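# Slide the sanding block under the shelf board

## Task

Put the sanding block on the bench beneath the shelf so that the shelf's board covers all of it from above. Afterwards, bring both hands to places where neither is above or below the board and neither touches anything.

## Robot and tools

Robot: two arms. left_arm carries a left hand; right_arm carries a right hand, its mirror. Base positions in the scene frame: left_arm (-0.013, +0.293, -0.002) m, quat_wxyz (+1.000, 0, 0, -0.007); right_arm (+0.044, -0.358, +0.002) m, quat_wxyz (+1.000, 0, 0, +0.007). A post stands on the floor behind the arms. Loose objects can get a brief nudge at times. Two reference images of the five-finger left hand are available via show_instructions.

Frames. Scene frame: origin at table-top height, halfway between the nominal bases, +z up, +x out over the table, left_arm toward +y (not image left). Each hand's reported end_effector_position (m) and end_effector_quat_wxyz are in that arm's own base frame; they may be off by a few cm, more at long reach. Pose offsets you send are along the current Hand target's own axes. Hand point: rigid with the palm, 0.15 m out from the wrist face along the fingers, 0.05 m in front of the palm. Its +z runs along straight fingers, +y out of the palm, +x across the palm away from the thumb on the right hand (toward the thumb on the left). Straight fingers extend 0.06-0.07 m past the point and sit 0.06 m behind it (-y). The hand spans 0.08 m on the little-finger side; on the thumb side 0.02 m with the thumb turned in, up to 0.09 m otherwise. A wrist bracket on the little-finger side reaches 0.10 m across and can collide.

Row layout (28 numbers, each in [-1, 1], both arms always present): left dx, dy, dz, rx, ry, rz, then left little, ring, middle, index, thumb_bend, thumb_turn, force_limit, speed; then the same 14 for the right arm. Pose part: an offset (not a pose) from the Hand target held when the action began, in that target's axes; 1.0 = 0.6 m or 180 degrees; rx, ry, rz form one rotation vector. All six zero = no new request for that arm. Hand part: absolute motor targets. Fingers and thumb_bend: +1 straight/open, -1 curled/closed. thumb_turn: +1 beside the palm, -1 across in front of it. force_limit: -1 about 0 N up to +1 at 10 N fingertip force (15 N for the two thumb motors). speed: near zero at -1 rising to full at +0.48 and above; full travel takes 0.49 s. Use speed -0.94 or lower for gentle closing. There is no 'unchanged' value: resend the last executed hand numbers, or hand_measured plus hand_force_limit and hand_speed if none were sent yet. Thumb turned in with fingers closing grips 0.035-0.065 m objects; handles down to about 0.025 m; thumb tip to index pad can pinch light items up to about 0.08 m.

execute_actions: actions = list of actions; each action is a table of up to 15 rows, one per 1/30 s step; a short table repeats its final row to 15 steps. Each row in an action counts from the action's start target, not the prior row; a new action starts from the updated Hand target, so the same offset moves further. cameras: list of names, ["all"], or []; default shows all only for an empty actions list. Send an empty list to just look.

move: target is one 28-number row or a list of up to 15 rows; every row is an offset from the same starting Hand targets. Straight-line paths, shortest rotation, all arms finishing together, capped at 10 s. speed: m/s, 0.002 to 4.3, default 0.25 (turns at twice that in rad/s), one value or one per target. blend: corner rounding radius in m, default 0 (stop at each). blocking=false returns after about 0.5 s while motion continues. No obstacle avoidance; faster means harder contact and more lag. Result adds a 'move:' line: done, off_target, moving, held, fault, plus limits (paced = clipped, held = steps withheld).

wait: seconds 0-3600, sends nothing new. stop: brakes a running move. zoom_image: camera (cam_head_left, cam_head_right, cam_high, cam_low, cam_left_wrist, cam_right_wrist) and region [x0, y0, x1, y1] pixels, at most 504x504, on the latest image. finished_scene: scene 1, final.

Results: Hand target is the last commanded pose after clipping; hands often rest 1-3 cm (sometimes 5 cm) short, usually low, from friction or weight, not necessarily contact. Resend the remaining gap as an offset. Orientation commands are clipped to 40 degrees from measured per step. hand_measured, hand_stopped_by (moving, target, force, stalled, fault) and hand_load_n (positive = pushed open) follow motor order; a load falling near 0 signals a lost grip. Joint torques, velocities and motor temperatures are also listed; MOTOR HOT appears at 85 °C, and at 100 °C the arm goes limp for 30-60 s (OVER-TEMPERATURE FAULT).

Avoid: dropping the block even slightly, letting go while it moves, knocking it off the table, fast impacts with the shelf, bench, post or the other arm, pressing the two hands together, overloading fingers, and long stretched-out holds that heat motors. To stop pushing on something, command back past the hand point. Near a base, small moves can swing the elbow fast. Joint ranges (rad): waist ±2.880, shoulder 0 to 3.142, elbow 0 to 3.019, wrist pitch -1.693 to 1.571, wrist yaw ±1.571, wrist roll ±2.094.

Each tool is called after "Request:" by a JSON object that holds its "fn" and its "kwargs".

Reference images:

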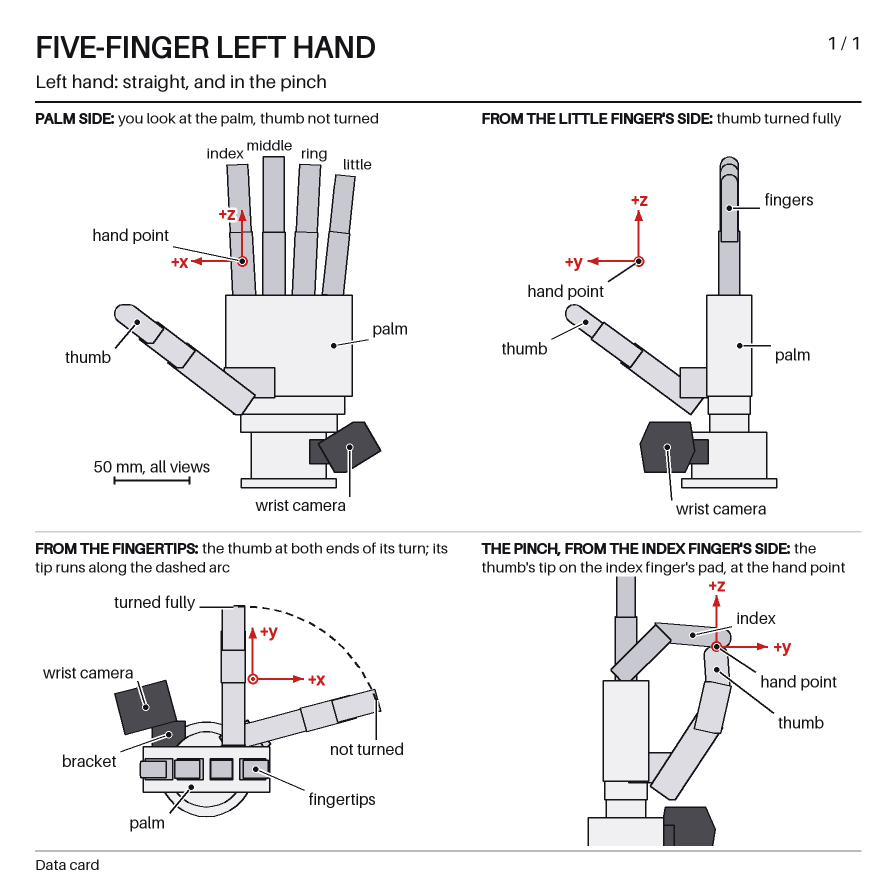

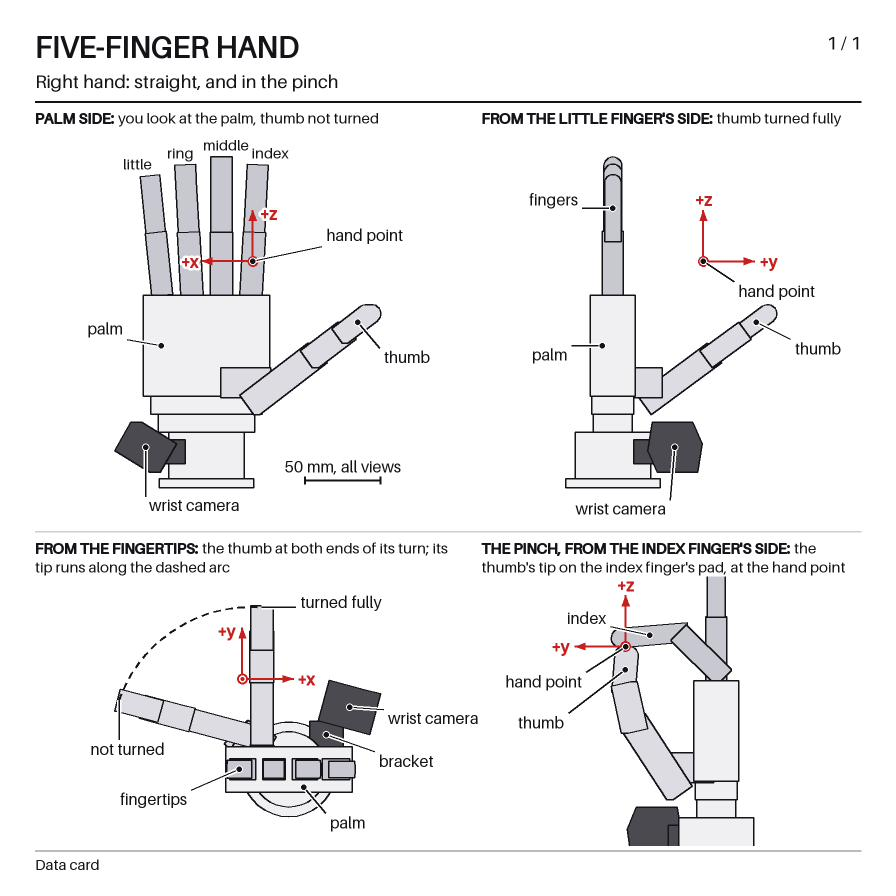

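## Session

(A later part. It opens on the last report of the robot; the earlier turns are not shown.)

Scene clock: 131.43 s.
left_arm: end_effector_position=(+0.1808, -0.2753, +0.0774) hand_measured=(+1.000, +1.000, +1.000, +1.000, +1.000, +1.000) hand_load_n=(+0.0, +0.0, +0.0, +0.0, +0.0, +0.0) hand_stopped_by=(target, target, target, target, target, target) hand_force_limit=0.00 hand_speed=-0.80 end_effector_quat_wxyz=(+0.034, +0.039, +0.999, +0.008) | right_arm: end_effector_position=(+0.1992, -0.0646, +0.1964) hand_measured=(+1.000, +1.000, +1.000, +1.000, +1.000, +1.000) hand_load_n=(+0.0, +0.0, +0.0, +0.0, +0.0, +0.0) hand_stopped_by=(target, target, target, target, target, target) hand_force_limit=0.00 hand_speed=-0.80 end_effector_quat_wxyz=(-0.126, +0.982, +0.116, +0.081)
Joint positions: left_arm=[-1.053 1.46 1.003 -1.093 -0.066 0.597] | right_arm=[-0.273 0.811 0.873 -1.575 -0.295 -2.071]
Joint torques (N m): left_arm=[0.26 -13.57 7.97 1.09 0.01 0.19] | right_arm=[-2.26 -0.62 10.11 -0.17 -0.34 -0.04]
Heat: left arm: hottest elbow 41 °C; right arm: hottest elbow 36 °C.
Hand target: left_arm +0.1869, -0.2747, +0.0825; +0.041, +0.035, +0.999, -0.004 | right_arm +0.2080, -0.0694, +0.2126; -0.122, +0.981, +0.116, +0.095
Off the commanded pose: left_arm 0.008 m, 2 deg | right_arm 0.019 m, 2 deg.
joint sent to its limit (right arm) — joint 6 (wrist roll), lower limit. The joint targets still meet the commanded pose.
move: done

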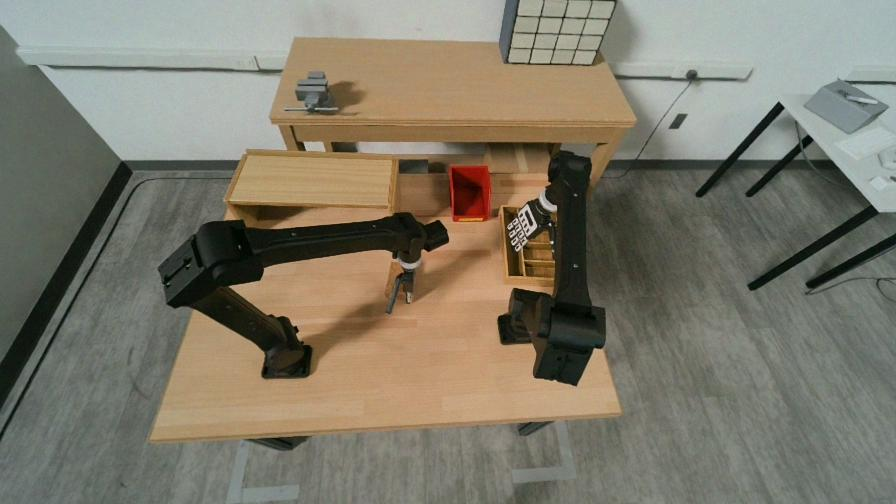

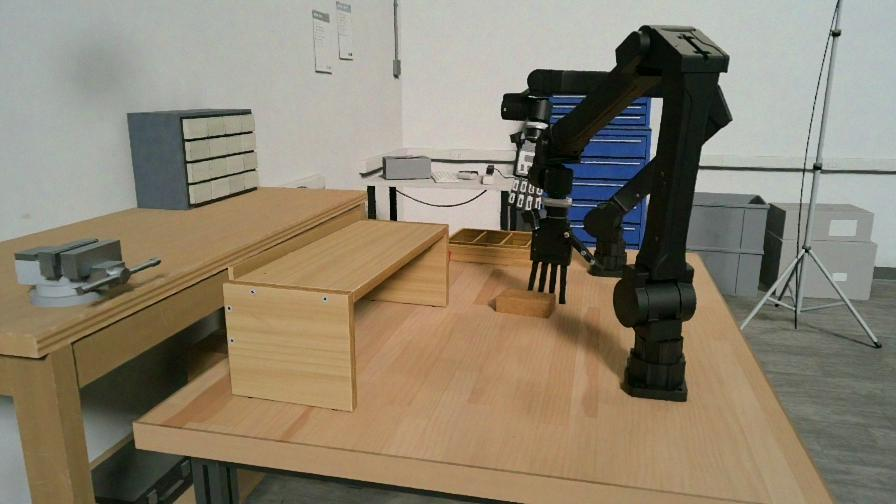

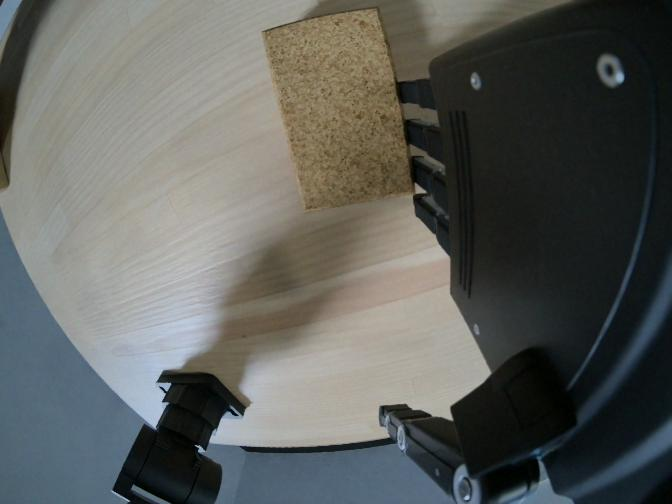

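Request:
{"fn": "move", "kwargs": {"target": [[-0.002,0,-0.02,0,0,0,1,1,1,1,1,1,0,-0.8, 0,0,0,0,0,0,1,1,1,1,1,1,0,-0.8],[-0.005,0.1,-0.021,0,0,0,1,1,1,1,1,1,0,-0.8, 0,0,0,0,0,0,1,1,1,1,1,1,0,-0.8]], "speed": 0.05, "cameras": ["cam_head_left","cam_low","cam_left_wrist"]}}

Request:
{"fn": "zoom_image", "kwargs": {"camera": "cam_low", "region": [440, 180, 640, 340]}}

Scene clock: 137.60 s.
left_arm: end_effector_position=(+0.1918, -0.2221, +0.0902) hand_measured=(+1.000, +1.000, +1.000, +1.000, +1.000, +1.000) hand_load_n=(+0.0, +0.0, +0.0, +0.0, +0.0, +0.0) hand_stopped_by=(target, target, target, target, target, target) hand_force_limit=0.00 hand_speed=-0.80 end_effector_quat_wxyz=(+0.041, +0.039, +0.998, -0.004) | right_arm: end_effector_position=(+0.1992, -0.0646, +0.1964) hand_measured=(+1.000, +1.000, +1.000, +1.000, +1.000, +1.000) hand_load_n=(+0.0, +0.0, +0.0, +0.0, +0.0, +0.0) hand_stopped_by=(target, target, target, target, target, target) hand_force_limit=0.00 hand_speed=-0.80 end_effector_quat_wxyz=(-0.126, +0.982, +0.116, +0.081)
Joint positions: left_arm=[-0.948 1.319 0.905 -1.1 -0.059 0.702] | right_arm=[-0.273 0.811 0.873 -1.575 -0.295 -2.071]
Joint torques (N m): left_arm=[0.26 -11.11 8.14 0.01 -0.01 0.23] | right_arm=[-2.61 0.21 10.06 -0.05 -0.34 -0.02]
Motor temperatures (°C): left_arm=[31 32 41 26 27 30] | right_arm=[25 29 37 28 29 24]
Heat: left arm: hottest elbow 41 °C; right arm: hottest elbow 37 °C.
Hand target: left_arm +0.1931, -0.2149, +0.0950; +0.041, +0.035, +0.999, -0.004 | right_arm +0.2080, -0.0694, +0.2126; -0.122, +0.981, +0.116, +0.095
Off the commanded pose: left_arm 0.009 m, 0 deg | right_arm 0.019 m, 2 deg.
joint sent to its limit (right arm) — joint 6 (wrist roll), lower limit. The joint targets still meet the commanded pose.
move: done

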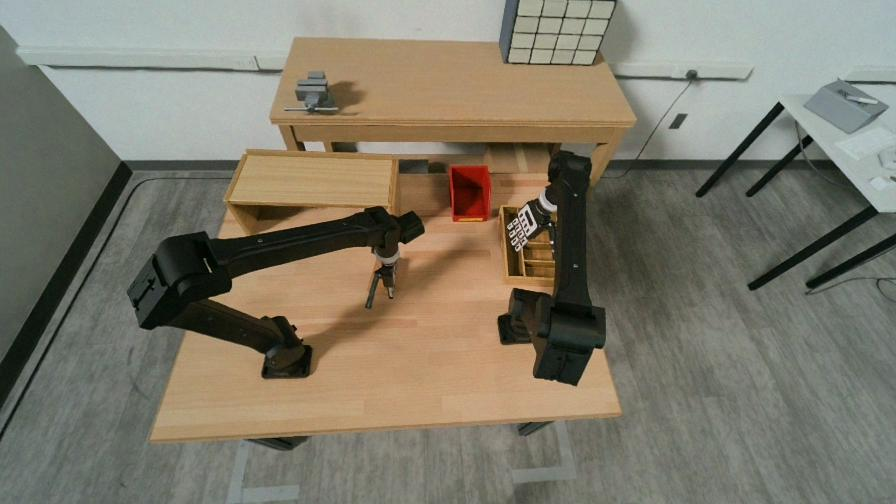

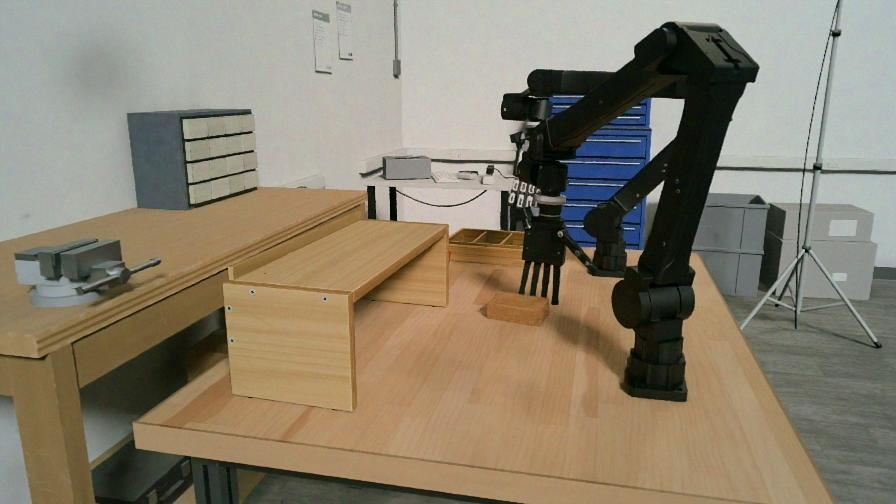

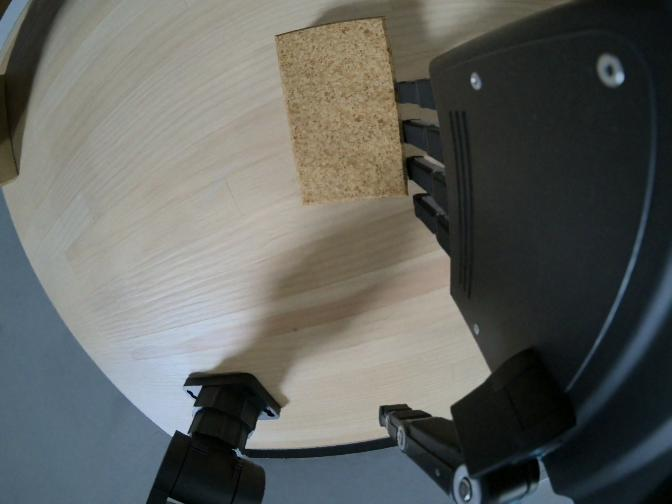

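Scaled by 2.520 from the camera's image (finer frame: 1280x720).

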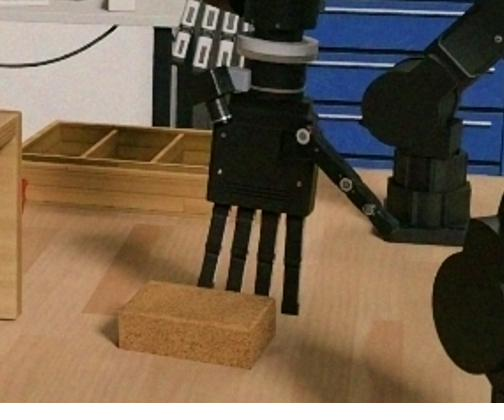

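Request:
{"fn": "move", "kwargs": {"target": [[-0.008,0.124,0,0,0,0,1,1,1,1,1,1,0,-0.8, 0,0,0,0,0,0,1,1,1,1,1,1,0,-0.8]], "speed": 0.05, "cameras": ["cam_head_left","cam_low","cam_left_wrist"]}}

Request:
{"fn": "zoom_image", "kwargs": {"camera": "cam_low", "region": [400, 180, 600, 340]}}

Scene clock: 144.50 s.
left_arm: end_effector_position=(+0.2036, -0.1482, +0.0917) hand_measured=(+1.000, +1.000, +1.000, +1.000, +1.000, +1.000) hand_load_n=(+0.0, +0.0, +0.5, +0.0, +0.0, +0.0) hand_stopped_by=(target, target, target, target, target, target) hand_force_limit=0.00 hand_speed=-0.80 end_effector_quat_wxyz=(+0.042, +0.039, +0.998, -0.005) | right_arm: end_effector_position=(+0.1992, -0.0646, +0.1964) hand_measured=(+1.000, +1.000, +1.000, +1.000, +1.000, +1.000) hand_load_n=(+0.0, +0.0, +0.0, +0.0, +0.0, +0.0) hand_stopped_by=(target, target, target, target, target, target) hand_force_limit=0.00 hand_speed=-0.80 end_effector_quat_wxyz=(-0.126, +0.982, +0.116, +0.081)
Joint positions: left_arm=[-0.771 1.177 0.789 -1.114 -0.048 0.88] | right_arm=[-0.273 0.811 0.873 -1.575 -0.295 -2.071]
Joint torques (N m): left_arm=[0.38 -8.53 8.28 0.01 -0.02 0.22] | right_arm=[-2.2 -0.85 9.95 0.01 -0.35 0]
Heat: left arm: hottest elbow 41 °C; right arm: hottest elbow 37 °C.
Hand target: left_arm +0.2030, -0.1412, +0.0950; +0.041, +0.035, +0.999, -0.004 | right_arm +0.2080, -0.0694, +0.2126; -0.122, +0.981, +0.116, +0.095
Off the commanded pose: left_arm 0.008 m, 1 deg | right_arm 0.019 m, 2 deg.
joint sent to its limit (right arm) — joint 6 (wrist roll), lower limit. The joint targets still meet the commanded pose.
move: done

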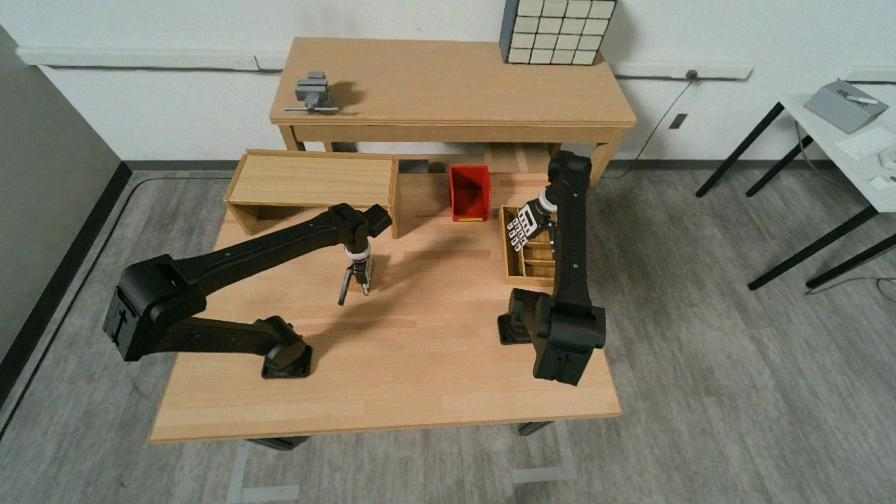

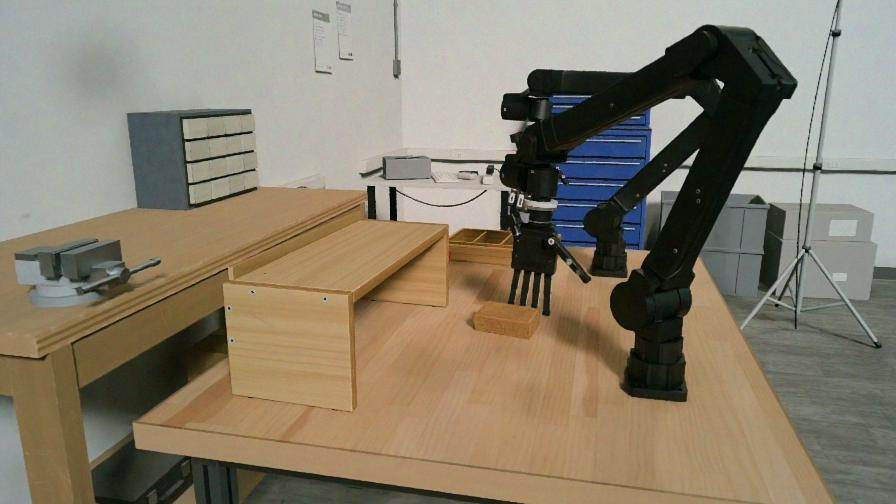

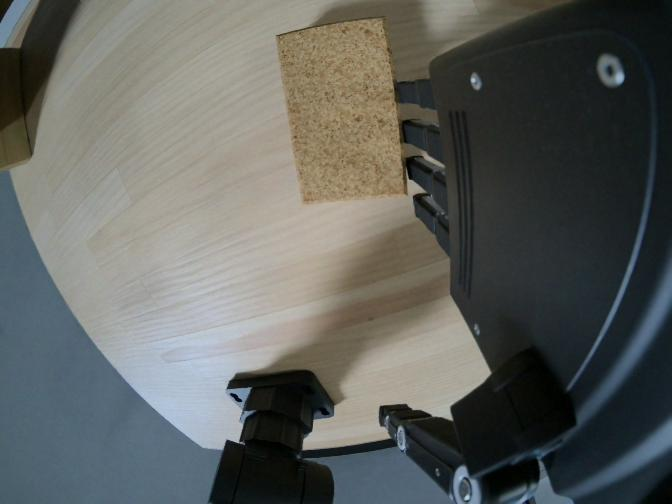

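Scaled by 2.520 from the camera's image (finer frame: 1280x720).

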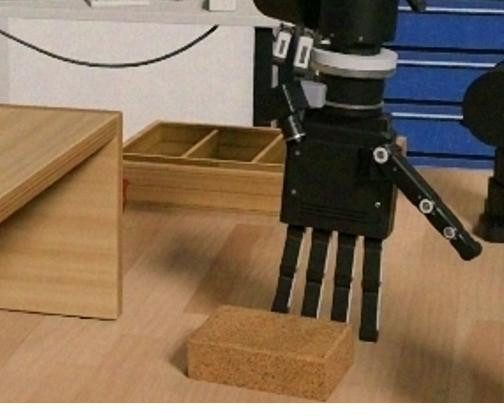

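Request:
{"fn": "move", "kwargs": {"target": [[-0.004,-0.058,0.001,0,0,0,1,1,1,1,1,1,0,-0.8, 0,0,0,0,0,0,1,1,1,1,1,1,0,-0.8],[-0.0215,-0.059,-0.207,0,0,0,1,1,1,1,1,1,0,-0.8, 0,0,0,0,0,0,1,1,1,1,1,1,0,-0.8],[0.153,-0.12,-0.221,0,0,-0.5,1,1,1,1,1,1,0,-0.8, 0,0,0,0,0,0,1,1,1,1,1,1,0,-0.8]], "speed": 0.15, "blend": [0.01,0.03,0], "cameras": ["all"]}}

Scene clock: 162.10 s.
left_arm: end_effector_position=(+0.1015, -0.2073, +0.2184) hand_measured=(+1.000, +1.000, +1.000, +1.000, +1.000, +1.000) hand_load_n=(+0.0, +0.0, +0.0, +0.0, -0.5, +0.0) hand_stopped_by=(target, target, target, target, target, target) hand_force_limit=0.00 hand_speed=-0.80 end_effector_quat_wxyz=(-0.026, +0.684, -0.729, +0.033) | right_arm: end_effector_position=(+0.1992, -0.0646, +0.1964) hand_measured=(+1.000, +1.000, +1.000, +1.000, +1.000, +1.000) hand_load_n=(+0.0, +0.0, +0.0, +0.0, +0.0, +0.0) hand_stopped_by=(target, target, target, target, target, target) hand_force_limit=0.00 hand_speed=-0.80 end_effector_quat_wxyz=(-0.126, +0.982, +0.116, +0.081)
Joint positions: left_arm=[-0.877 0.915 0.963 -1.556 -0.055 -0.811] | right_arm=[-0.273 0.811 0.873 -1.575 -0.295 -2.071]
Joint torques (N m): left_arm=[-1.96 -4.72 9.05 0.1 -0.04 0.08] | right_arm=[-2.73 -0.26 10.07 -0.14 -0.37 -0.04]
Heat: left arm: hottest elbow 40 °C; right arm: hottest elbow 38 °C.
Hand target: left_arm +0.0959, -0.2051, +0.2200; -0.026, +0.681, -0.731, +0.032 | right_arm +0.2080, -0.0694, +0.2126; -0.122, +0.981, +0.116, +0.095
Off the commanded pose: left_arm 0.006 m, 0 deg | right_arm 0.019 m, 2 deg.
joint sent to its limit (right arm) — joint 6 (wrist roll), lower limit. The joint targets still meet the commanded pose.
move: done

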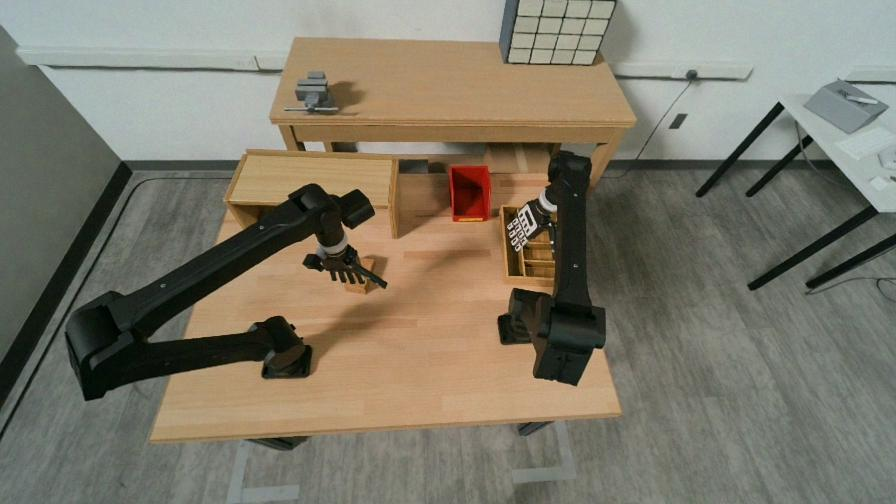

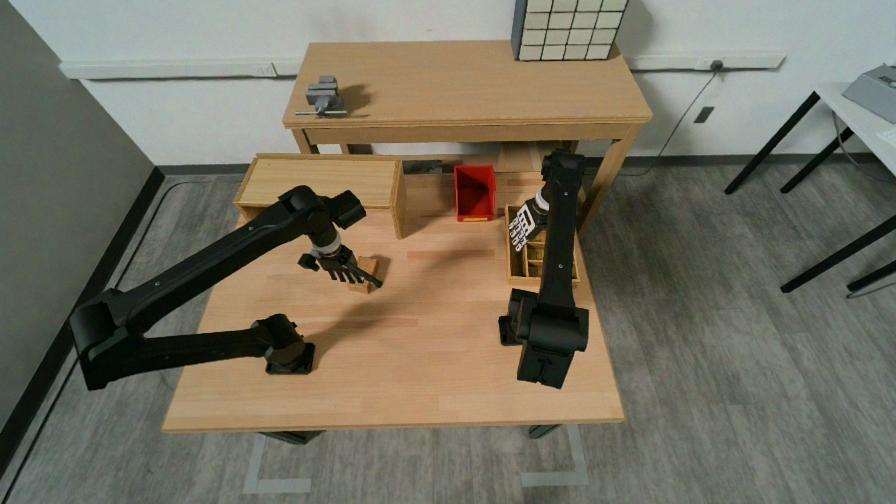

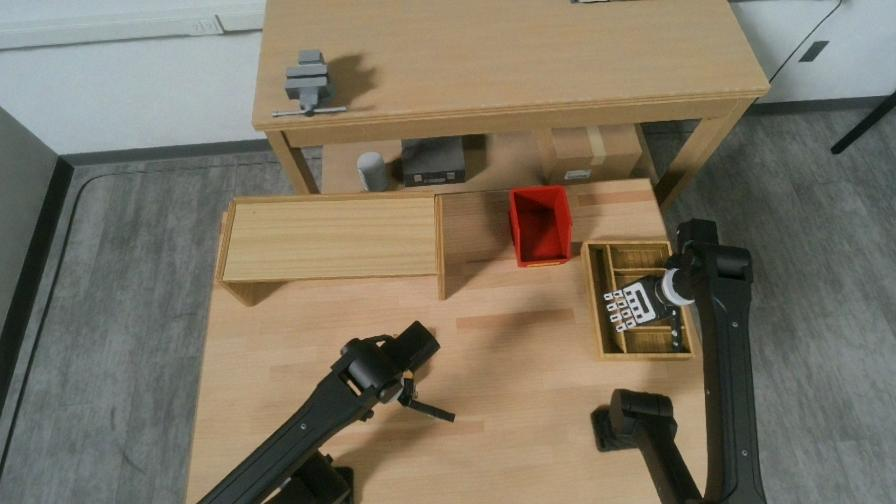

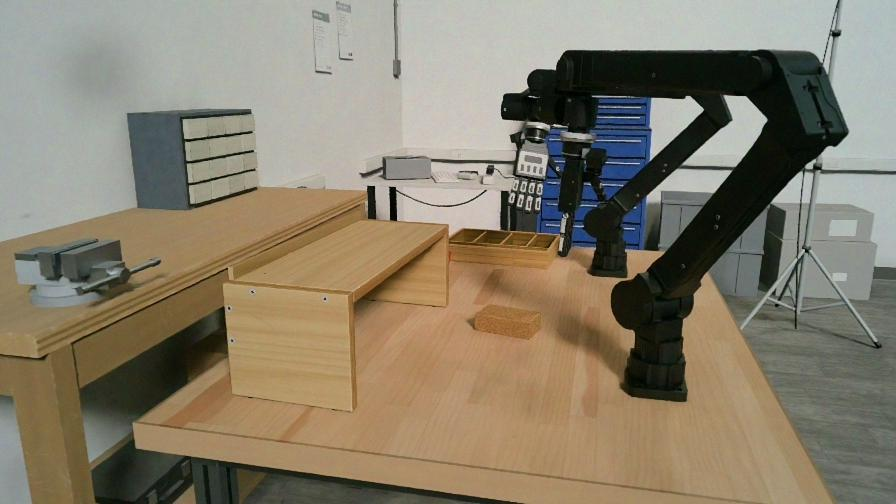

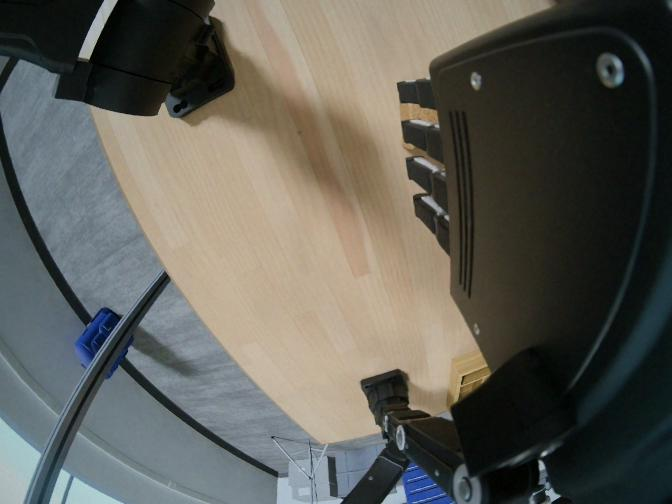

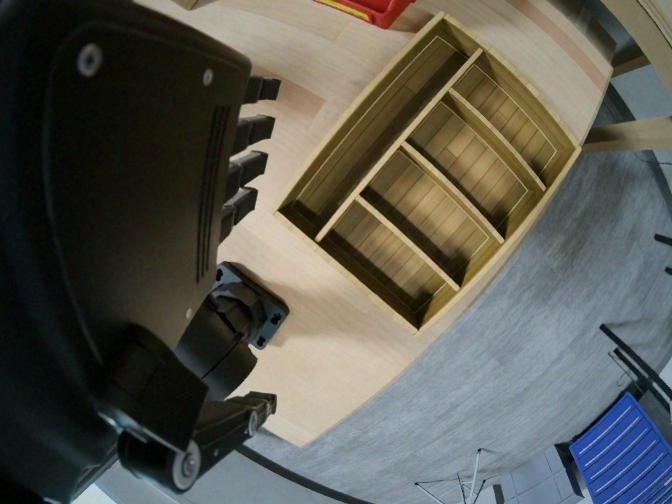

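Request:
{"fn": "zoom_image", "kwargs": {"camera": "cam_head_left", "region": [260, 180, 460, 340]}}

Request:
{"fn": "zoom_image", "kwargs": {"camera": "cam_head_right", "region": [260, 180, 460, 340]}}

Request:
{"fn": "zoom_image", "kwargs": {"camera": "cam_low", "region": [340, 180, 640, 400]}}

Scaled by 2.520 from the camera's image (finer frame: 1280x720).

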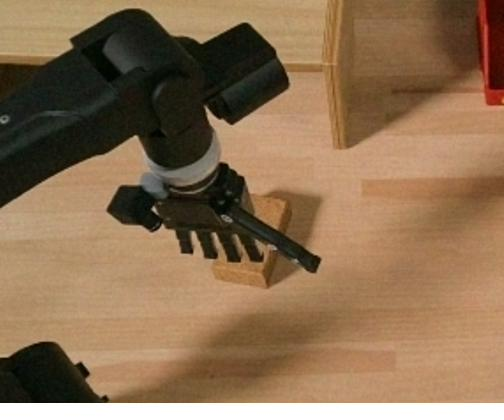

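Scaled by 2.520 from the camera's image (finer frame: 1280x720).

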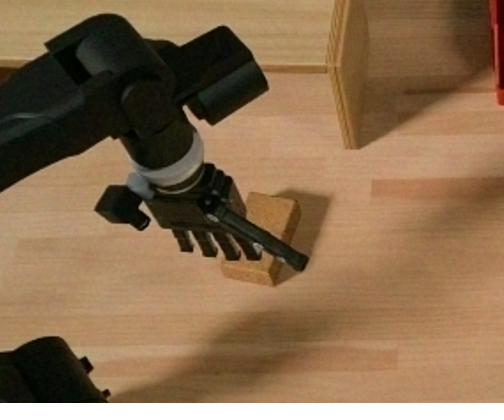

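Scaled by 1.680 from the camera's image (finer frame: 1280x720).

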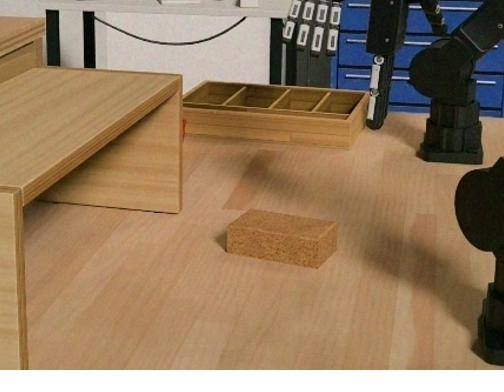

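Request:
{"fn": "move", "kwargs": {"target": [[0.0135,0.036,0.206,0,0,0,1,1,1,1,1,1,0,-0.8, 0,0,0,0,0,0,1,1,1,1,1,1,0,-0.8]], "speed": 0.1, "cameras": ["cam_head_left","cam_head_right","cam_high","cam_low","cam_left_wrist"]}}

Request:
{"fn": "zoom_image", "kwargs": {"camera": "cam_head_left", "region": [260, 180, 460, 340]}}

Request:
{"fn": "zoom_image", "kwargs": {"camera": "cam_low", "region": [400, 180, 600, 340]}}

Scene clock: 179.70 s.
left_arm: end_effector_position=(+0.0846, -0.2090, +0.0980) hand_measured=(+1.000, +1.000, +1.000, +1.000, +1.000, +1.000) hand_load_n=(+0.0, +0.0, +0.0, +0.0, +0.0, +0.0) hand_stopped_by=(target, target, target, target, target, target) hand_force_limit=0.00 hand_speed=-0.80 end_effector_quat_wxyz=(-0.026, +0.684, -0.729, +0.031) | right_arm: end_effector_position=(+0.1992, -0.0646, +0.1964) hand_measured=(+1.000, +1.000, +1.000, +1.000, +1.000, +1.000) hand_load_n=(+0.0, +0.0, +0.0, +0.0, -0.5, +0.0) hand_stopped_by=(target, target, target, target, target, target) hand_force_limit=0.00 hand_speed=-0.80 end_effector_quat_wxyz=(-0.126, +0.982, +0.116, +0.081)
Joint positions: left_arm=[-0.94 0.935 0.655 -1.236 -0.059 -0.875] | right_arm=[-0.273 0.811 0.873 -1.575 -0.295 -2.071]
Joint torques (N m): left_arm=[-1.96 -2.43 8.8 1.33 -0.04 0.05] | right_arm=[-2.78 -0.62 10.07 -0.06 -0.34 -0.04]
Heat: left arm: hottest elbow 39 °C; right arm: hottest elbow 38 °C.
Hand target: left_arm +0.0840, -0.2131, +0.0950; -0.026, +0.681, -0.731, +0.032 | right_arm +0.2080, -0.0694, +0.2126; -0.122, +0.981, +0.116, +0.095
Off the commanded pose: left_arm 0.005 m, 0 deg | right_arm 0.019 m, 2 deg.
joint sent to its limit (right arm) — joint 6 (wrist roll), lower limit. The joint targets still meet the commanded pose.
move: done

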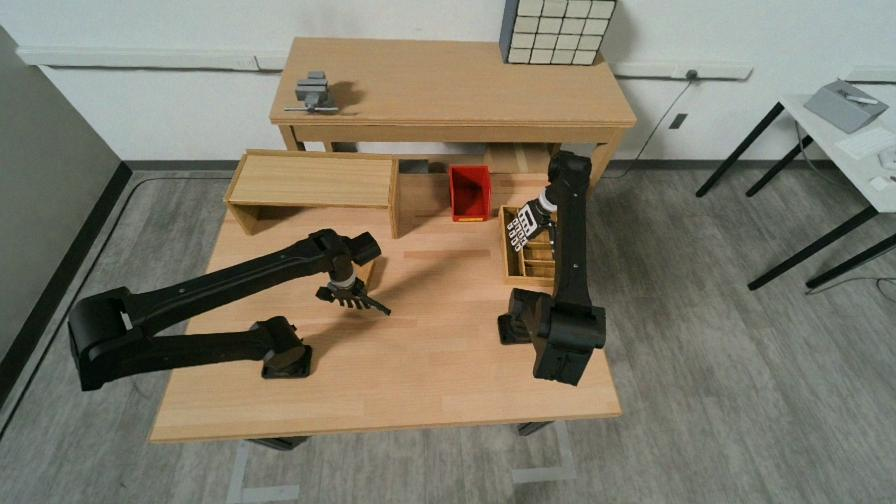

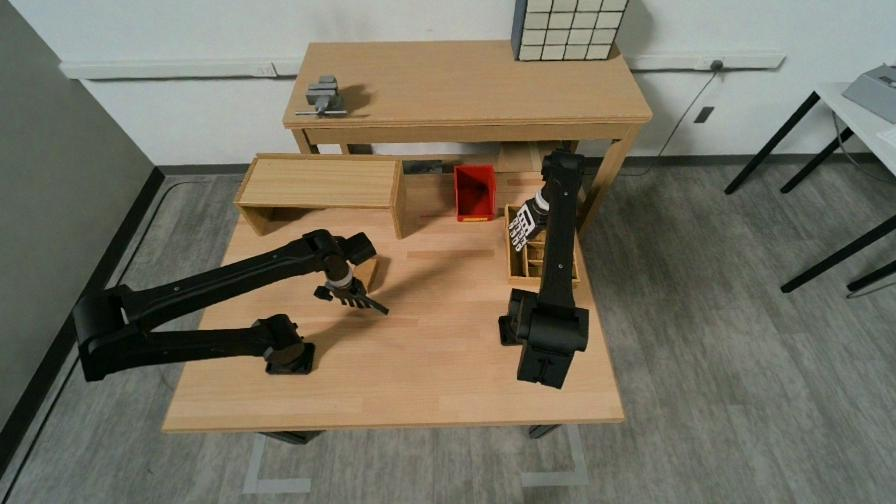

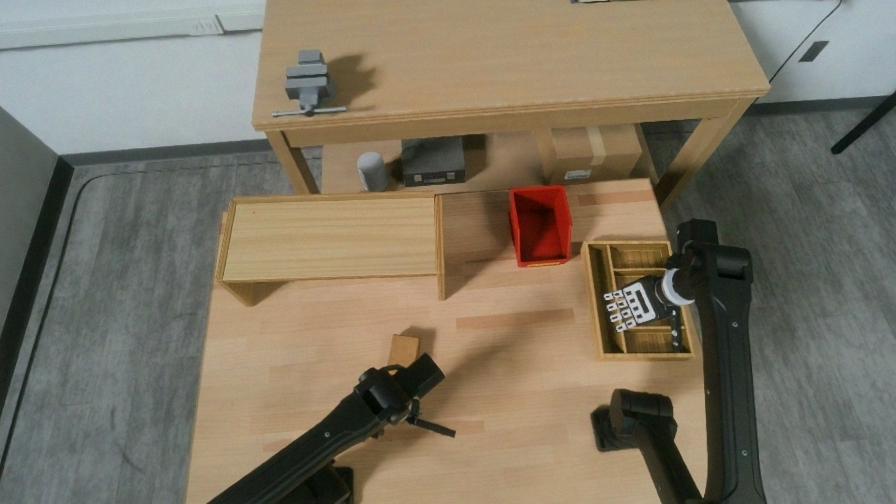

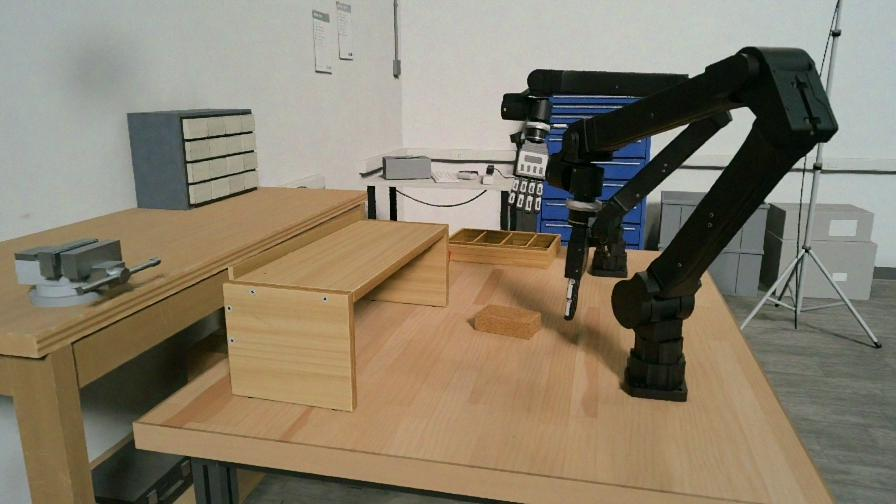

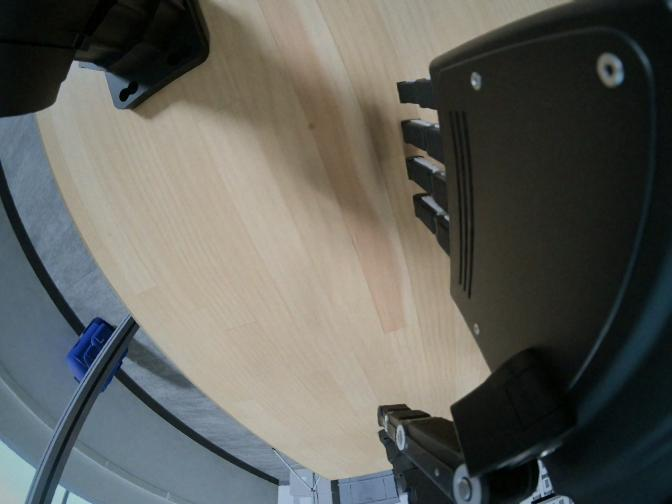

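Scaled by 2.520 from the camera's image (finer frame: 1280x720).

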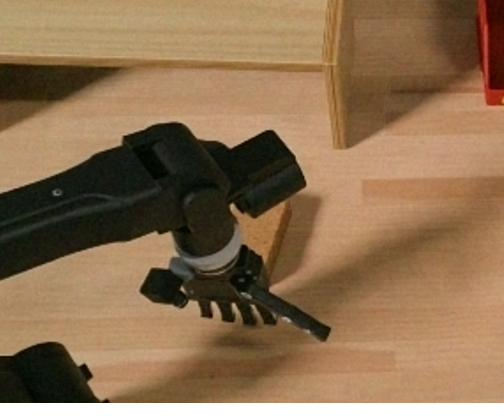

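Scaled by 2.520 from the camera's image (finer frame: 1280x720).

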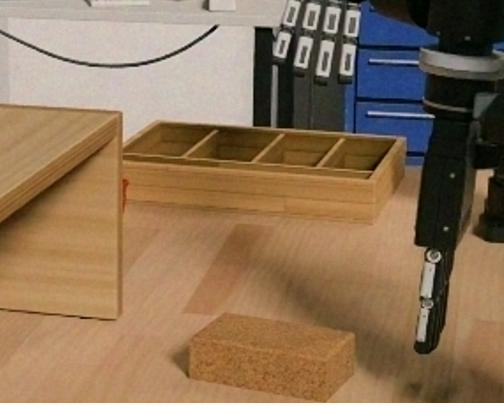

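Request:
{"fn": "move", "kwargs": {"target": [[-0.0125,-0.173,0.024,0,0,0,1,1,1,1,1,1,0,-0.8, 0,0,0,0,0,0,1,1,1,1,1,1,0,-0.8]], "speed": 0.06, "cameras": ["cam_head_left","cam_high","cam_low"]}}

Request:
{"fn": "zoom_image", "kwargs": {"camera": "cam_head_left", "region": [260, 180, 460, 340]}}

Request:
{"fn": "zoom_image", "kwargs": {"camera": "cam_low", "region": [400, 180, 600, 340]}}

Scene clock: 189.53 s.
left_arm: end_effector_position=(+0.1659, -0.1998, +0.0771) hand_measured=(+1.000, +1.000, +1.000, +1.000, +1.000, +1.000) hand_load_n=(+0.0, -0.5, +0.0, +0.0, +0.0, +0.0) hand_stopped_by=(target, target, target, target, target, target) hand_force_limit=0.00 hand_speed=-0.80 end_effector_quat_wxyz=(-0.023, +0.679, -0.733, +0.006) | right_arm: end_effector_position=(+0.1992, -0.0646, +0.1964) hand_measured=(+1.000, +1.000, +1.000, +1.000, +1.000, +1.000) hand_load_n=(+0.0, +0.0, +0.0, +0.0, +0.0, +0.0) hand_stopped_by=(target, target, target, target, target, target) hand_force_limit=0.00 hand_speed=-0.80 end_effector_quat_wxyz=(-0.126, +0.982, +0.116, +0.081)
Joint positions: left_arm=[-0.678 1.161 0.739 -1.129 -0.043 -0.602] | right_arm=[-0.273 0.811 0.873 -1.575 -0.295 -2.071]
Joint torques (N m): left_arm=[0.32 -5.36 12.59 1.42 0.07 0.22] | right_arm=[-2.55 -0.09 10 -0.13 -0.35 -0.03]
Heat: left arm: hottest elbow 39 °C; right arm: hottest elbow 38 °C.
Hand target: left_arm +0.1890, -0.2130, +0.0893; -0.026, +0.682, -0.731, +0.033 | right_arm +0.2080, -0.0694, +0.2126; -0.122, +0.981, +0.116, +0.095
Off the commanded pose: left_arm 0.029 m, 3 deg | right_arm 0.019 m, 2 deg.
joint sent to its limit (right arm) — joint 6 (wrist roll), lower limit. The joint targets still meet the commanded pose.
move: off_target (left_arm)

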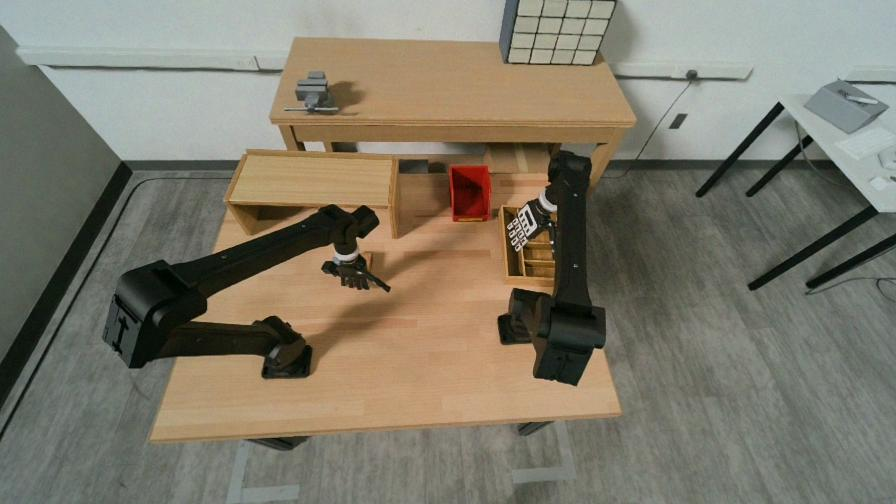

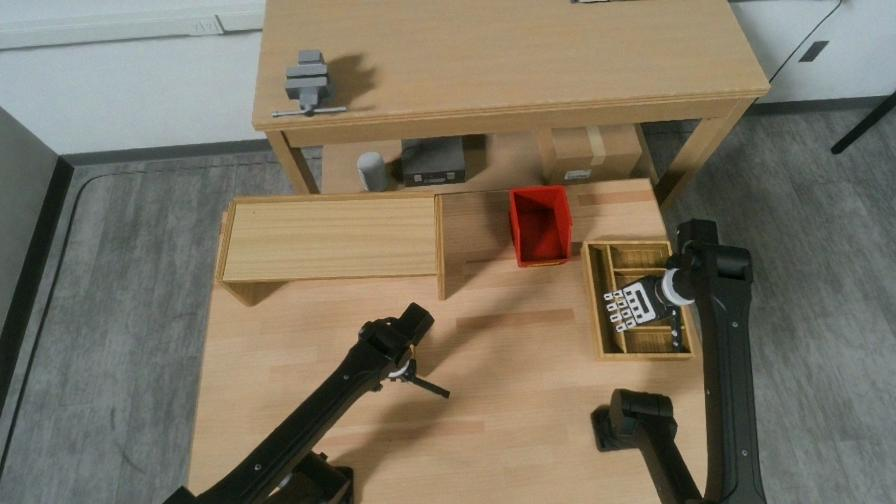

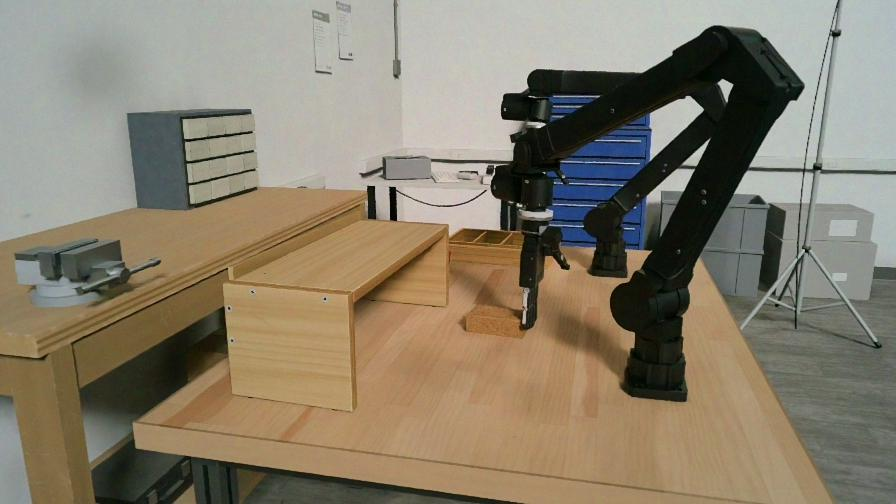

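Scaled by 2.520 from the camera's image (finer frame: 1280x720).

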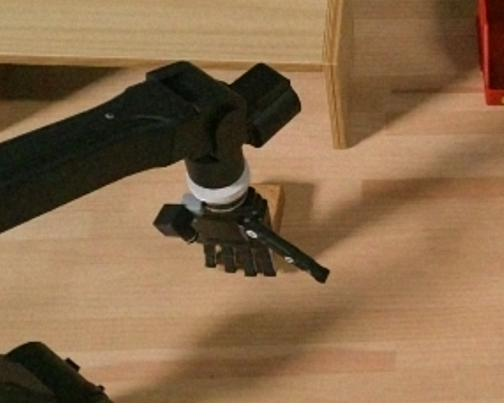

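Scaled by 2.520 from the camera's image (finer frame: 1280x720).

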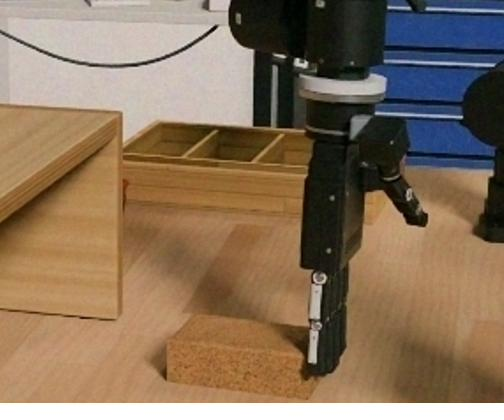

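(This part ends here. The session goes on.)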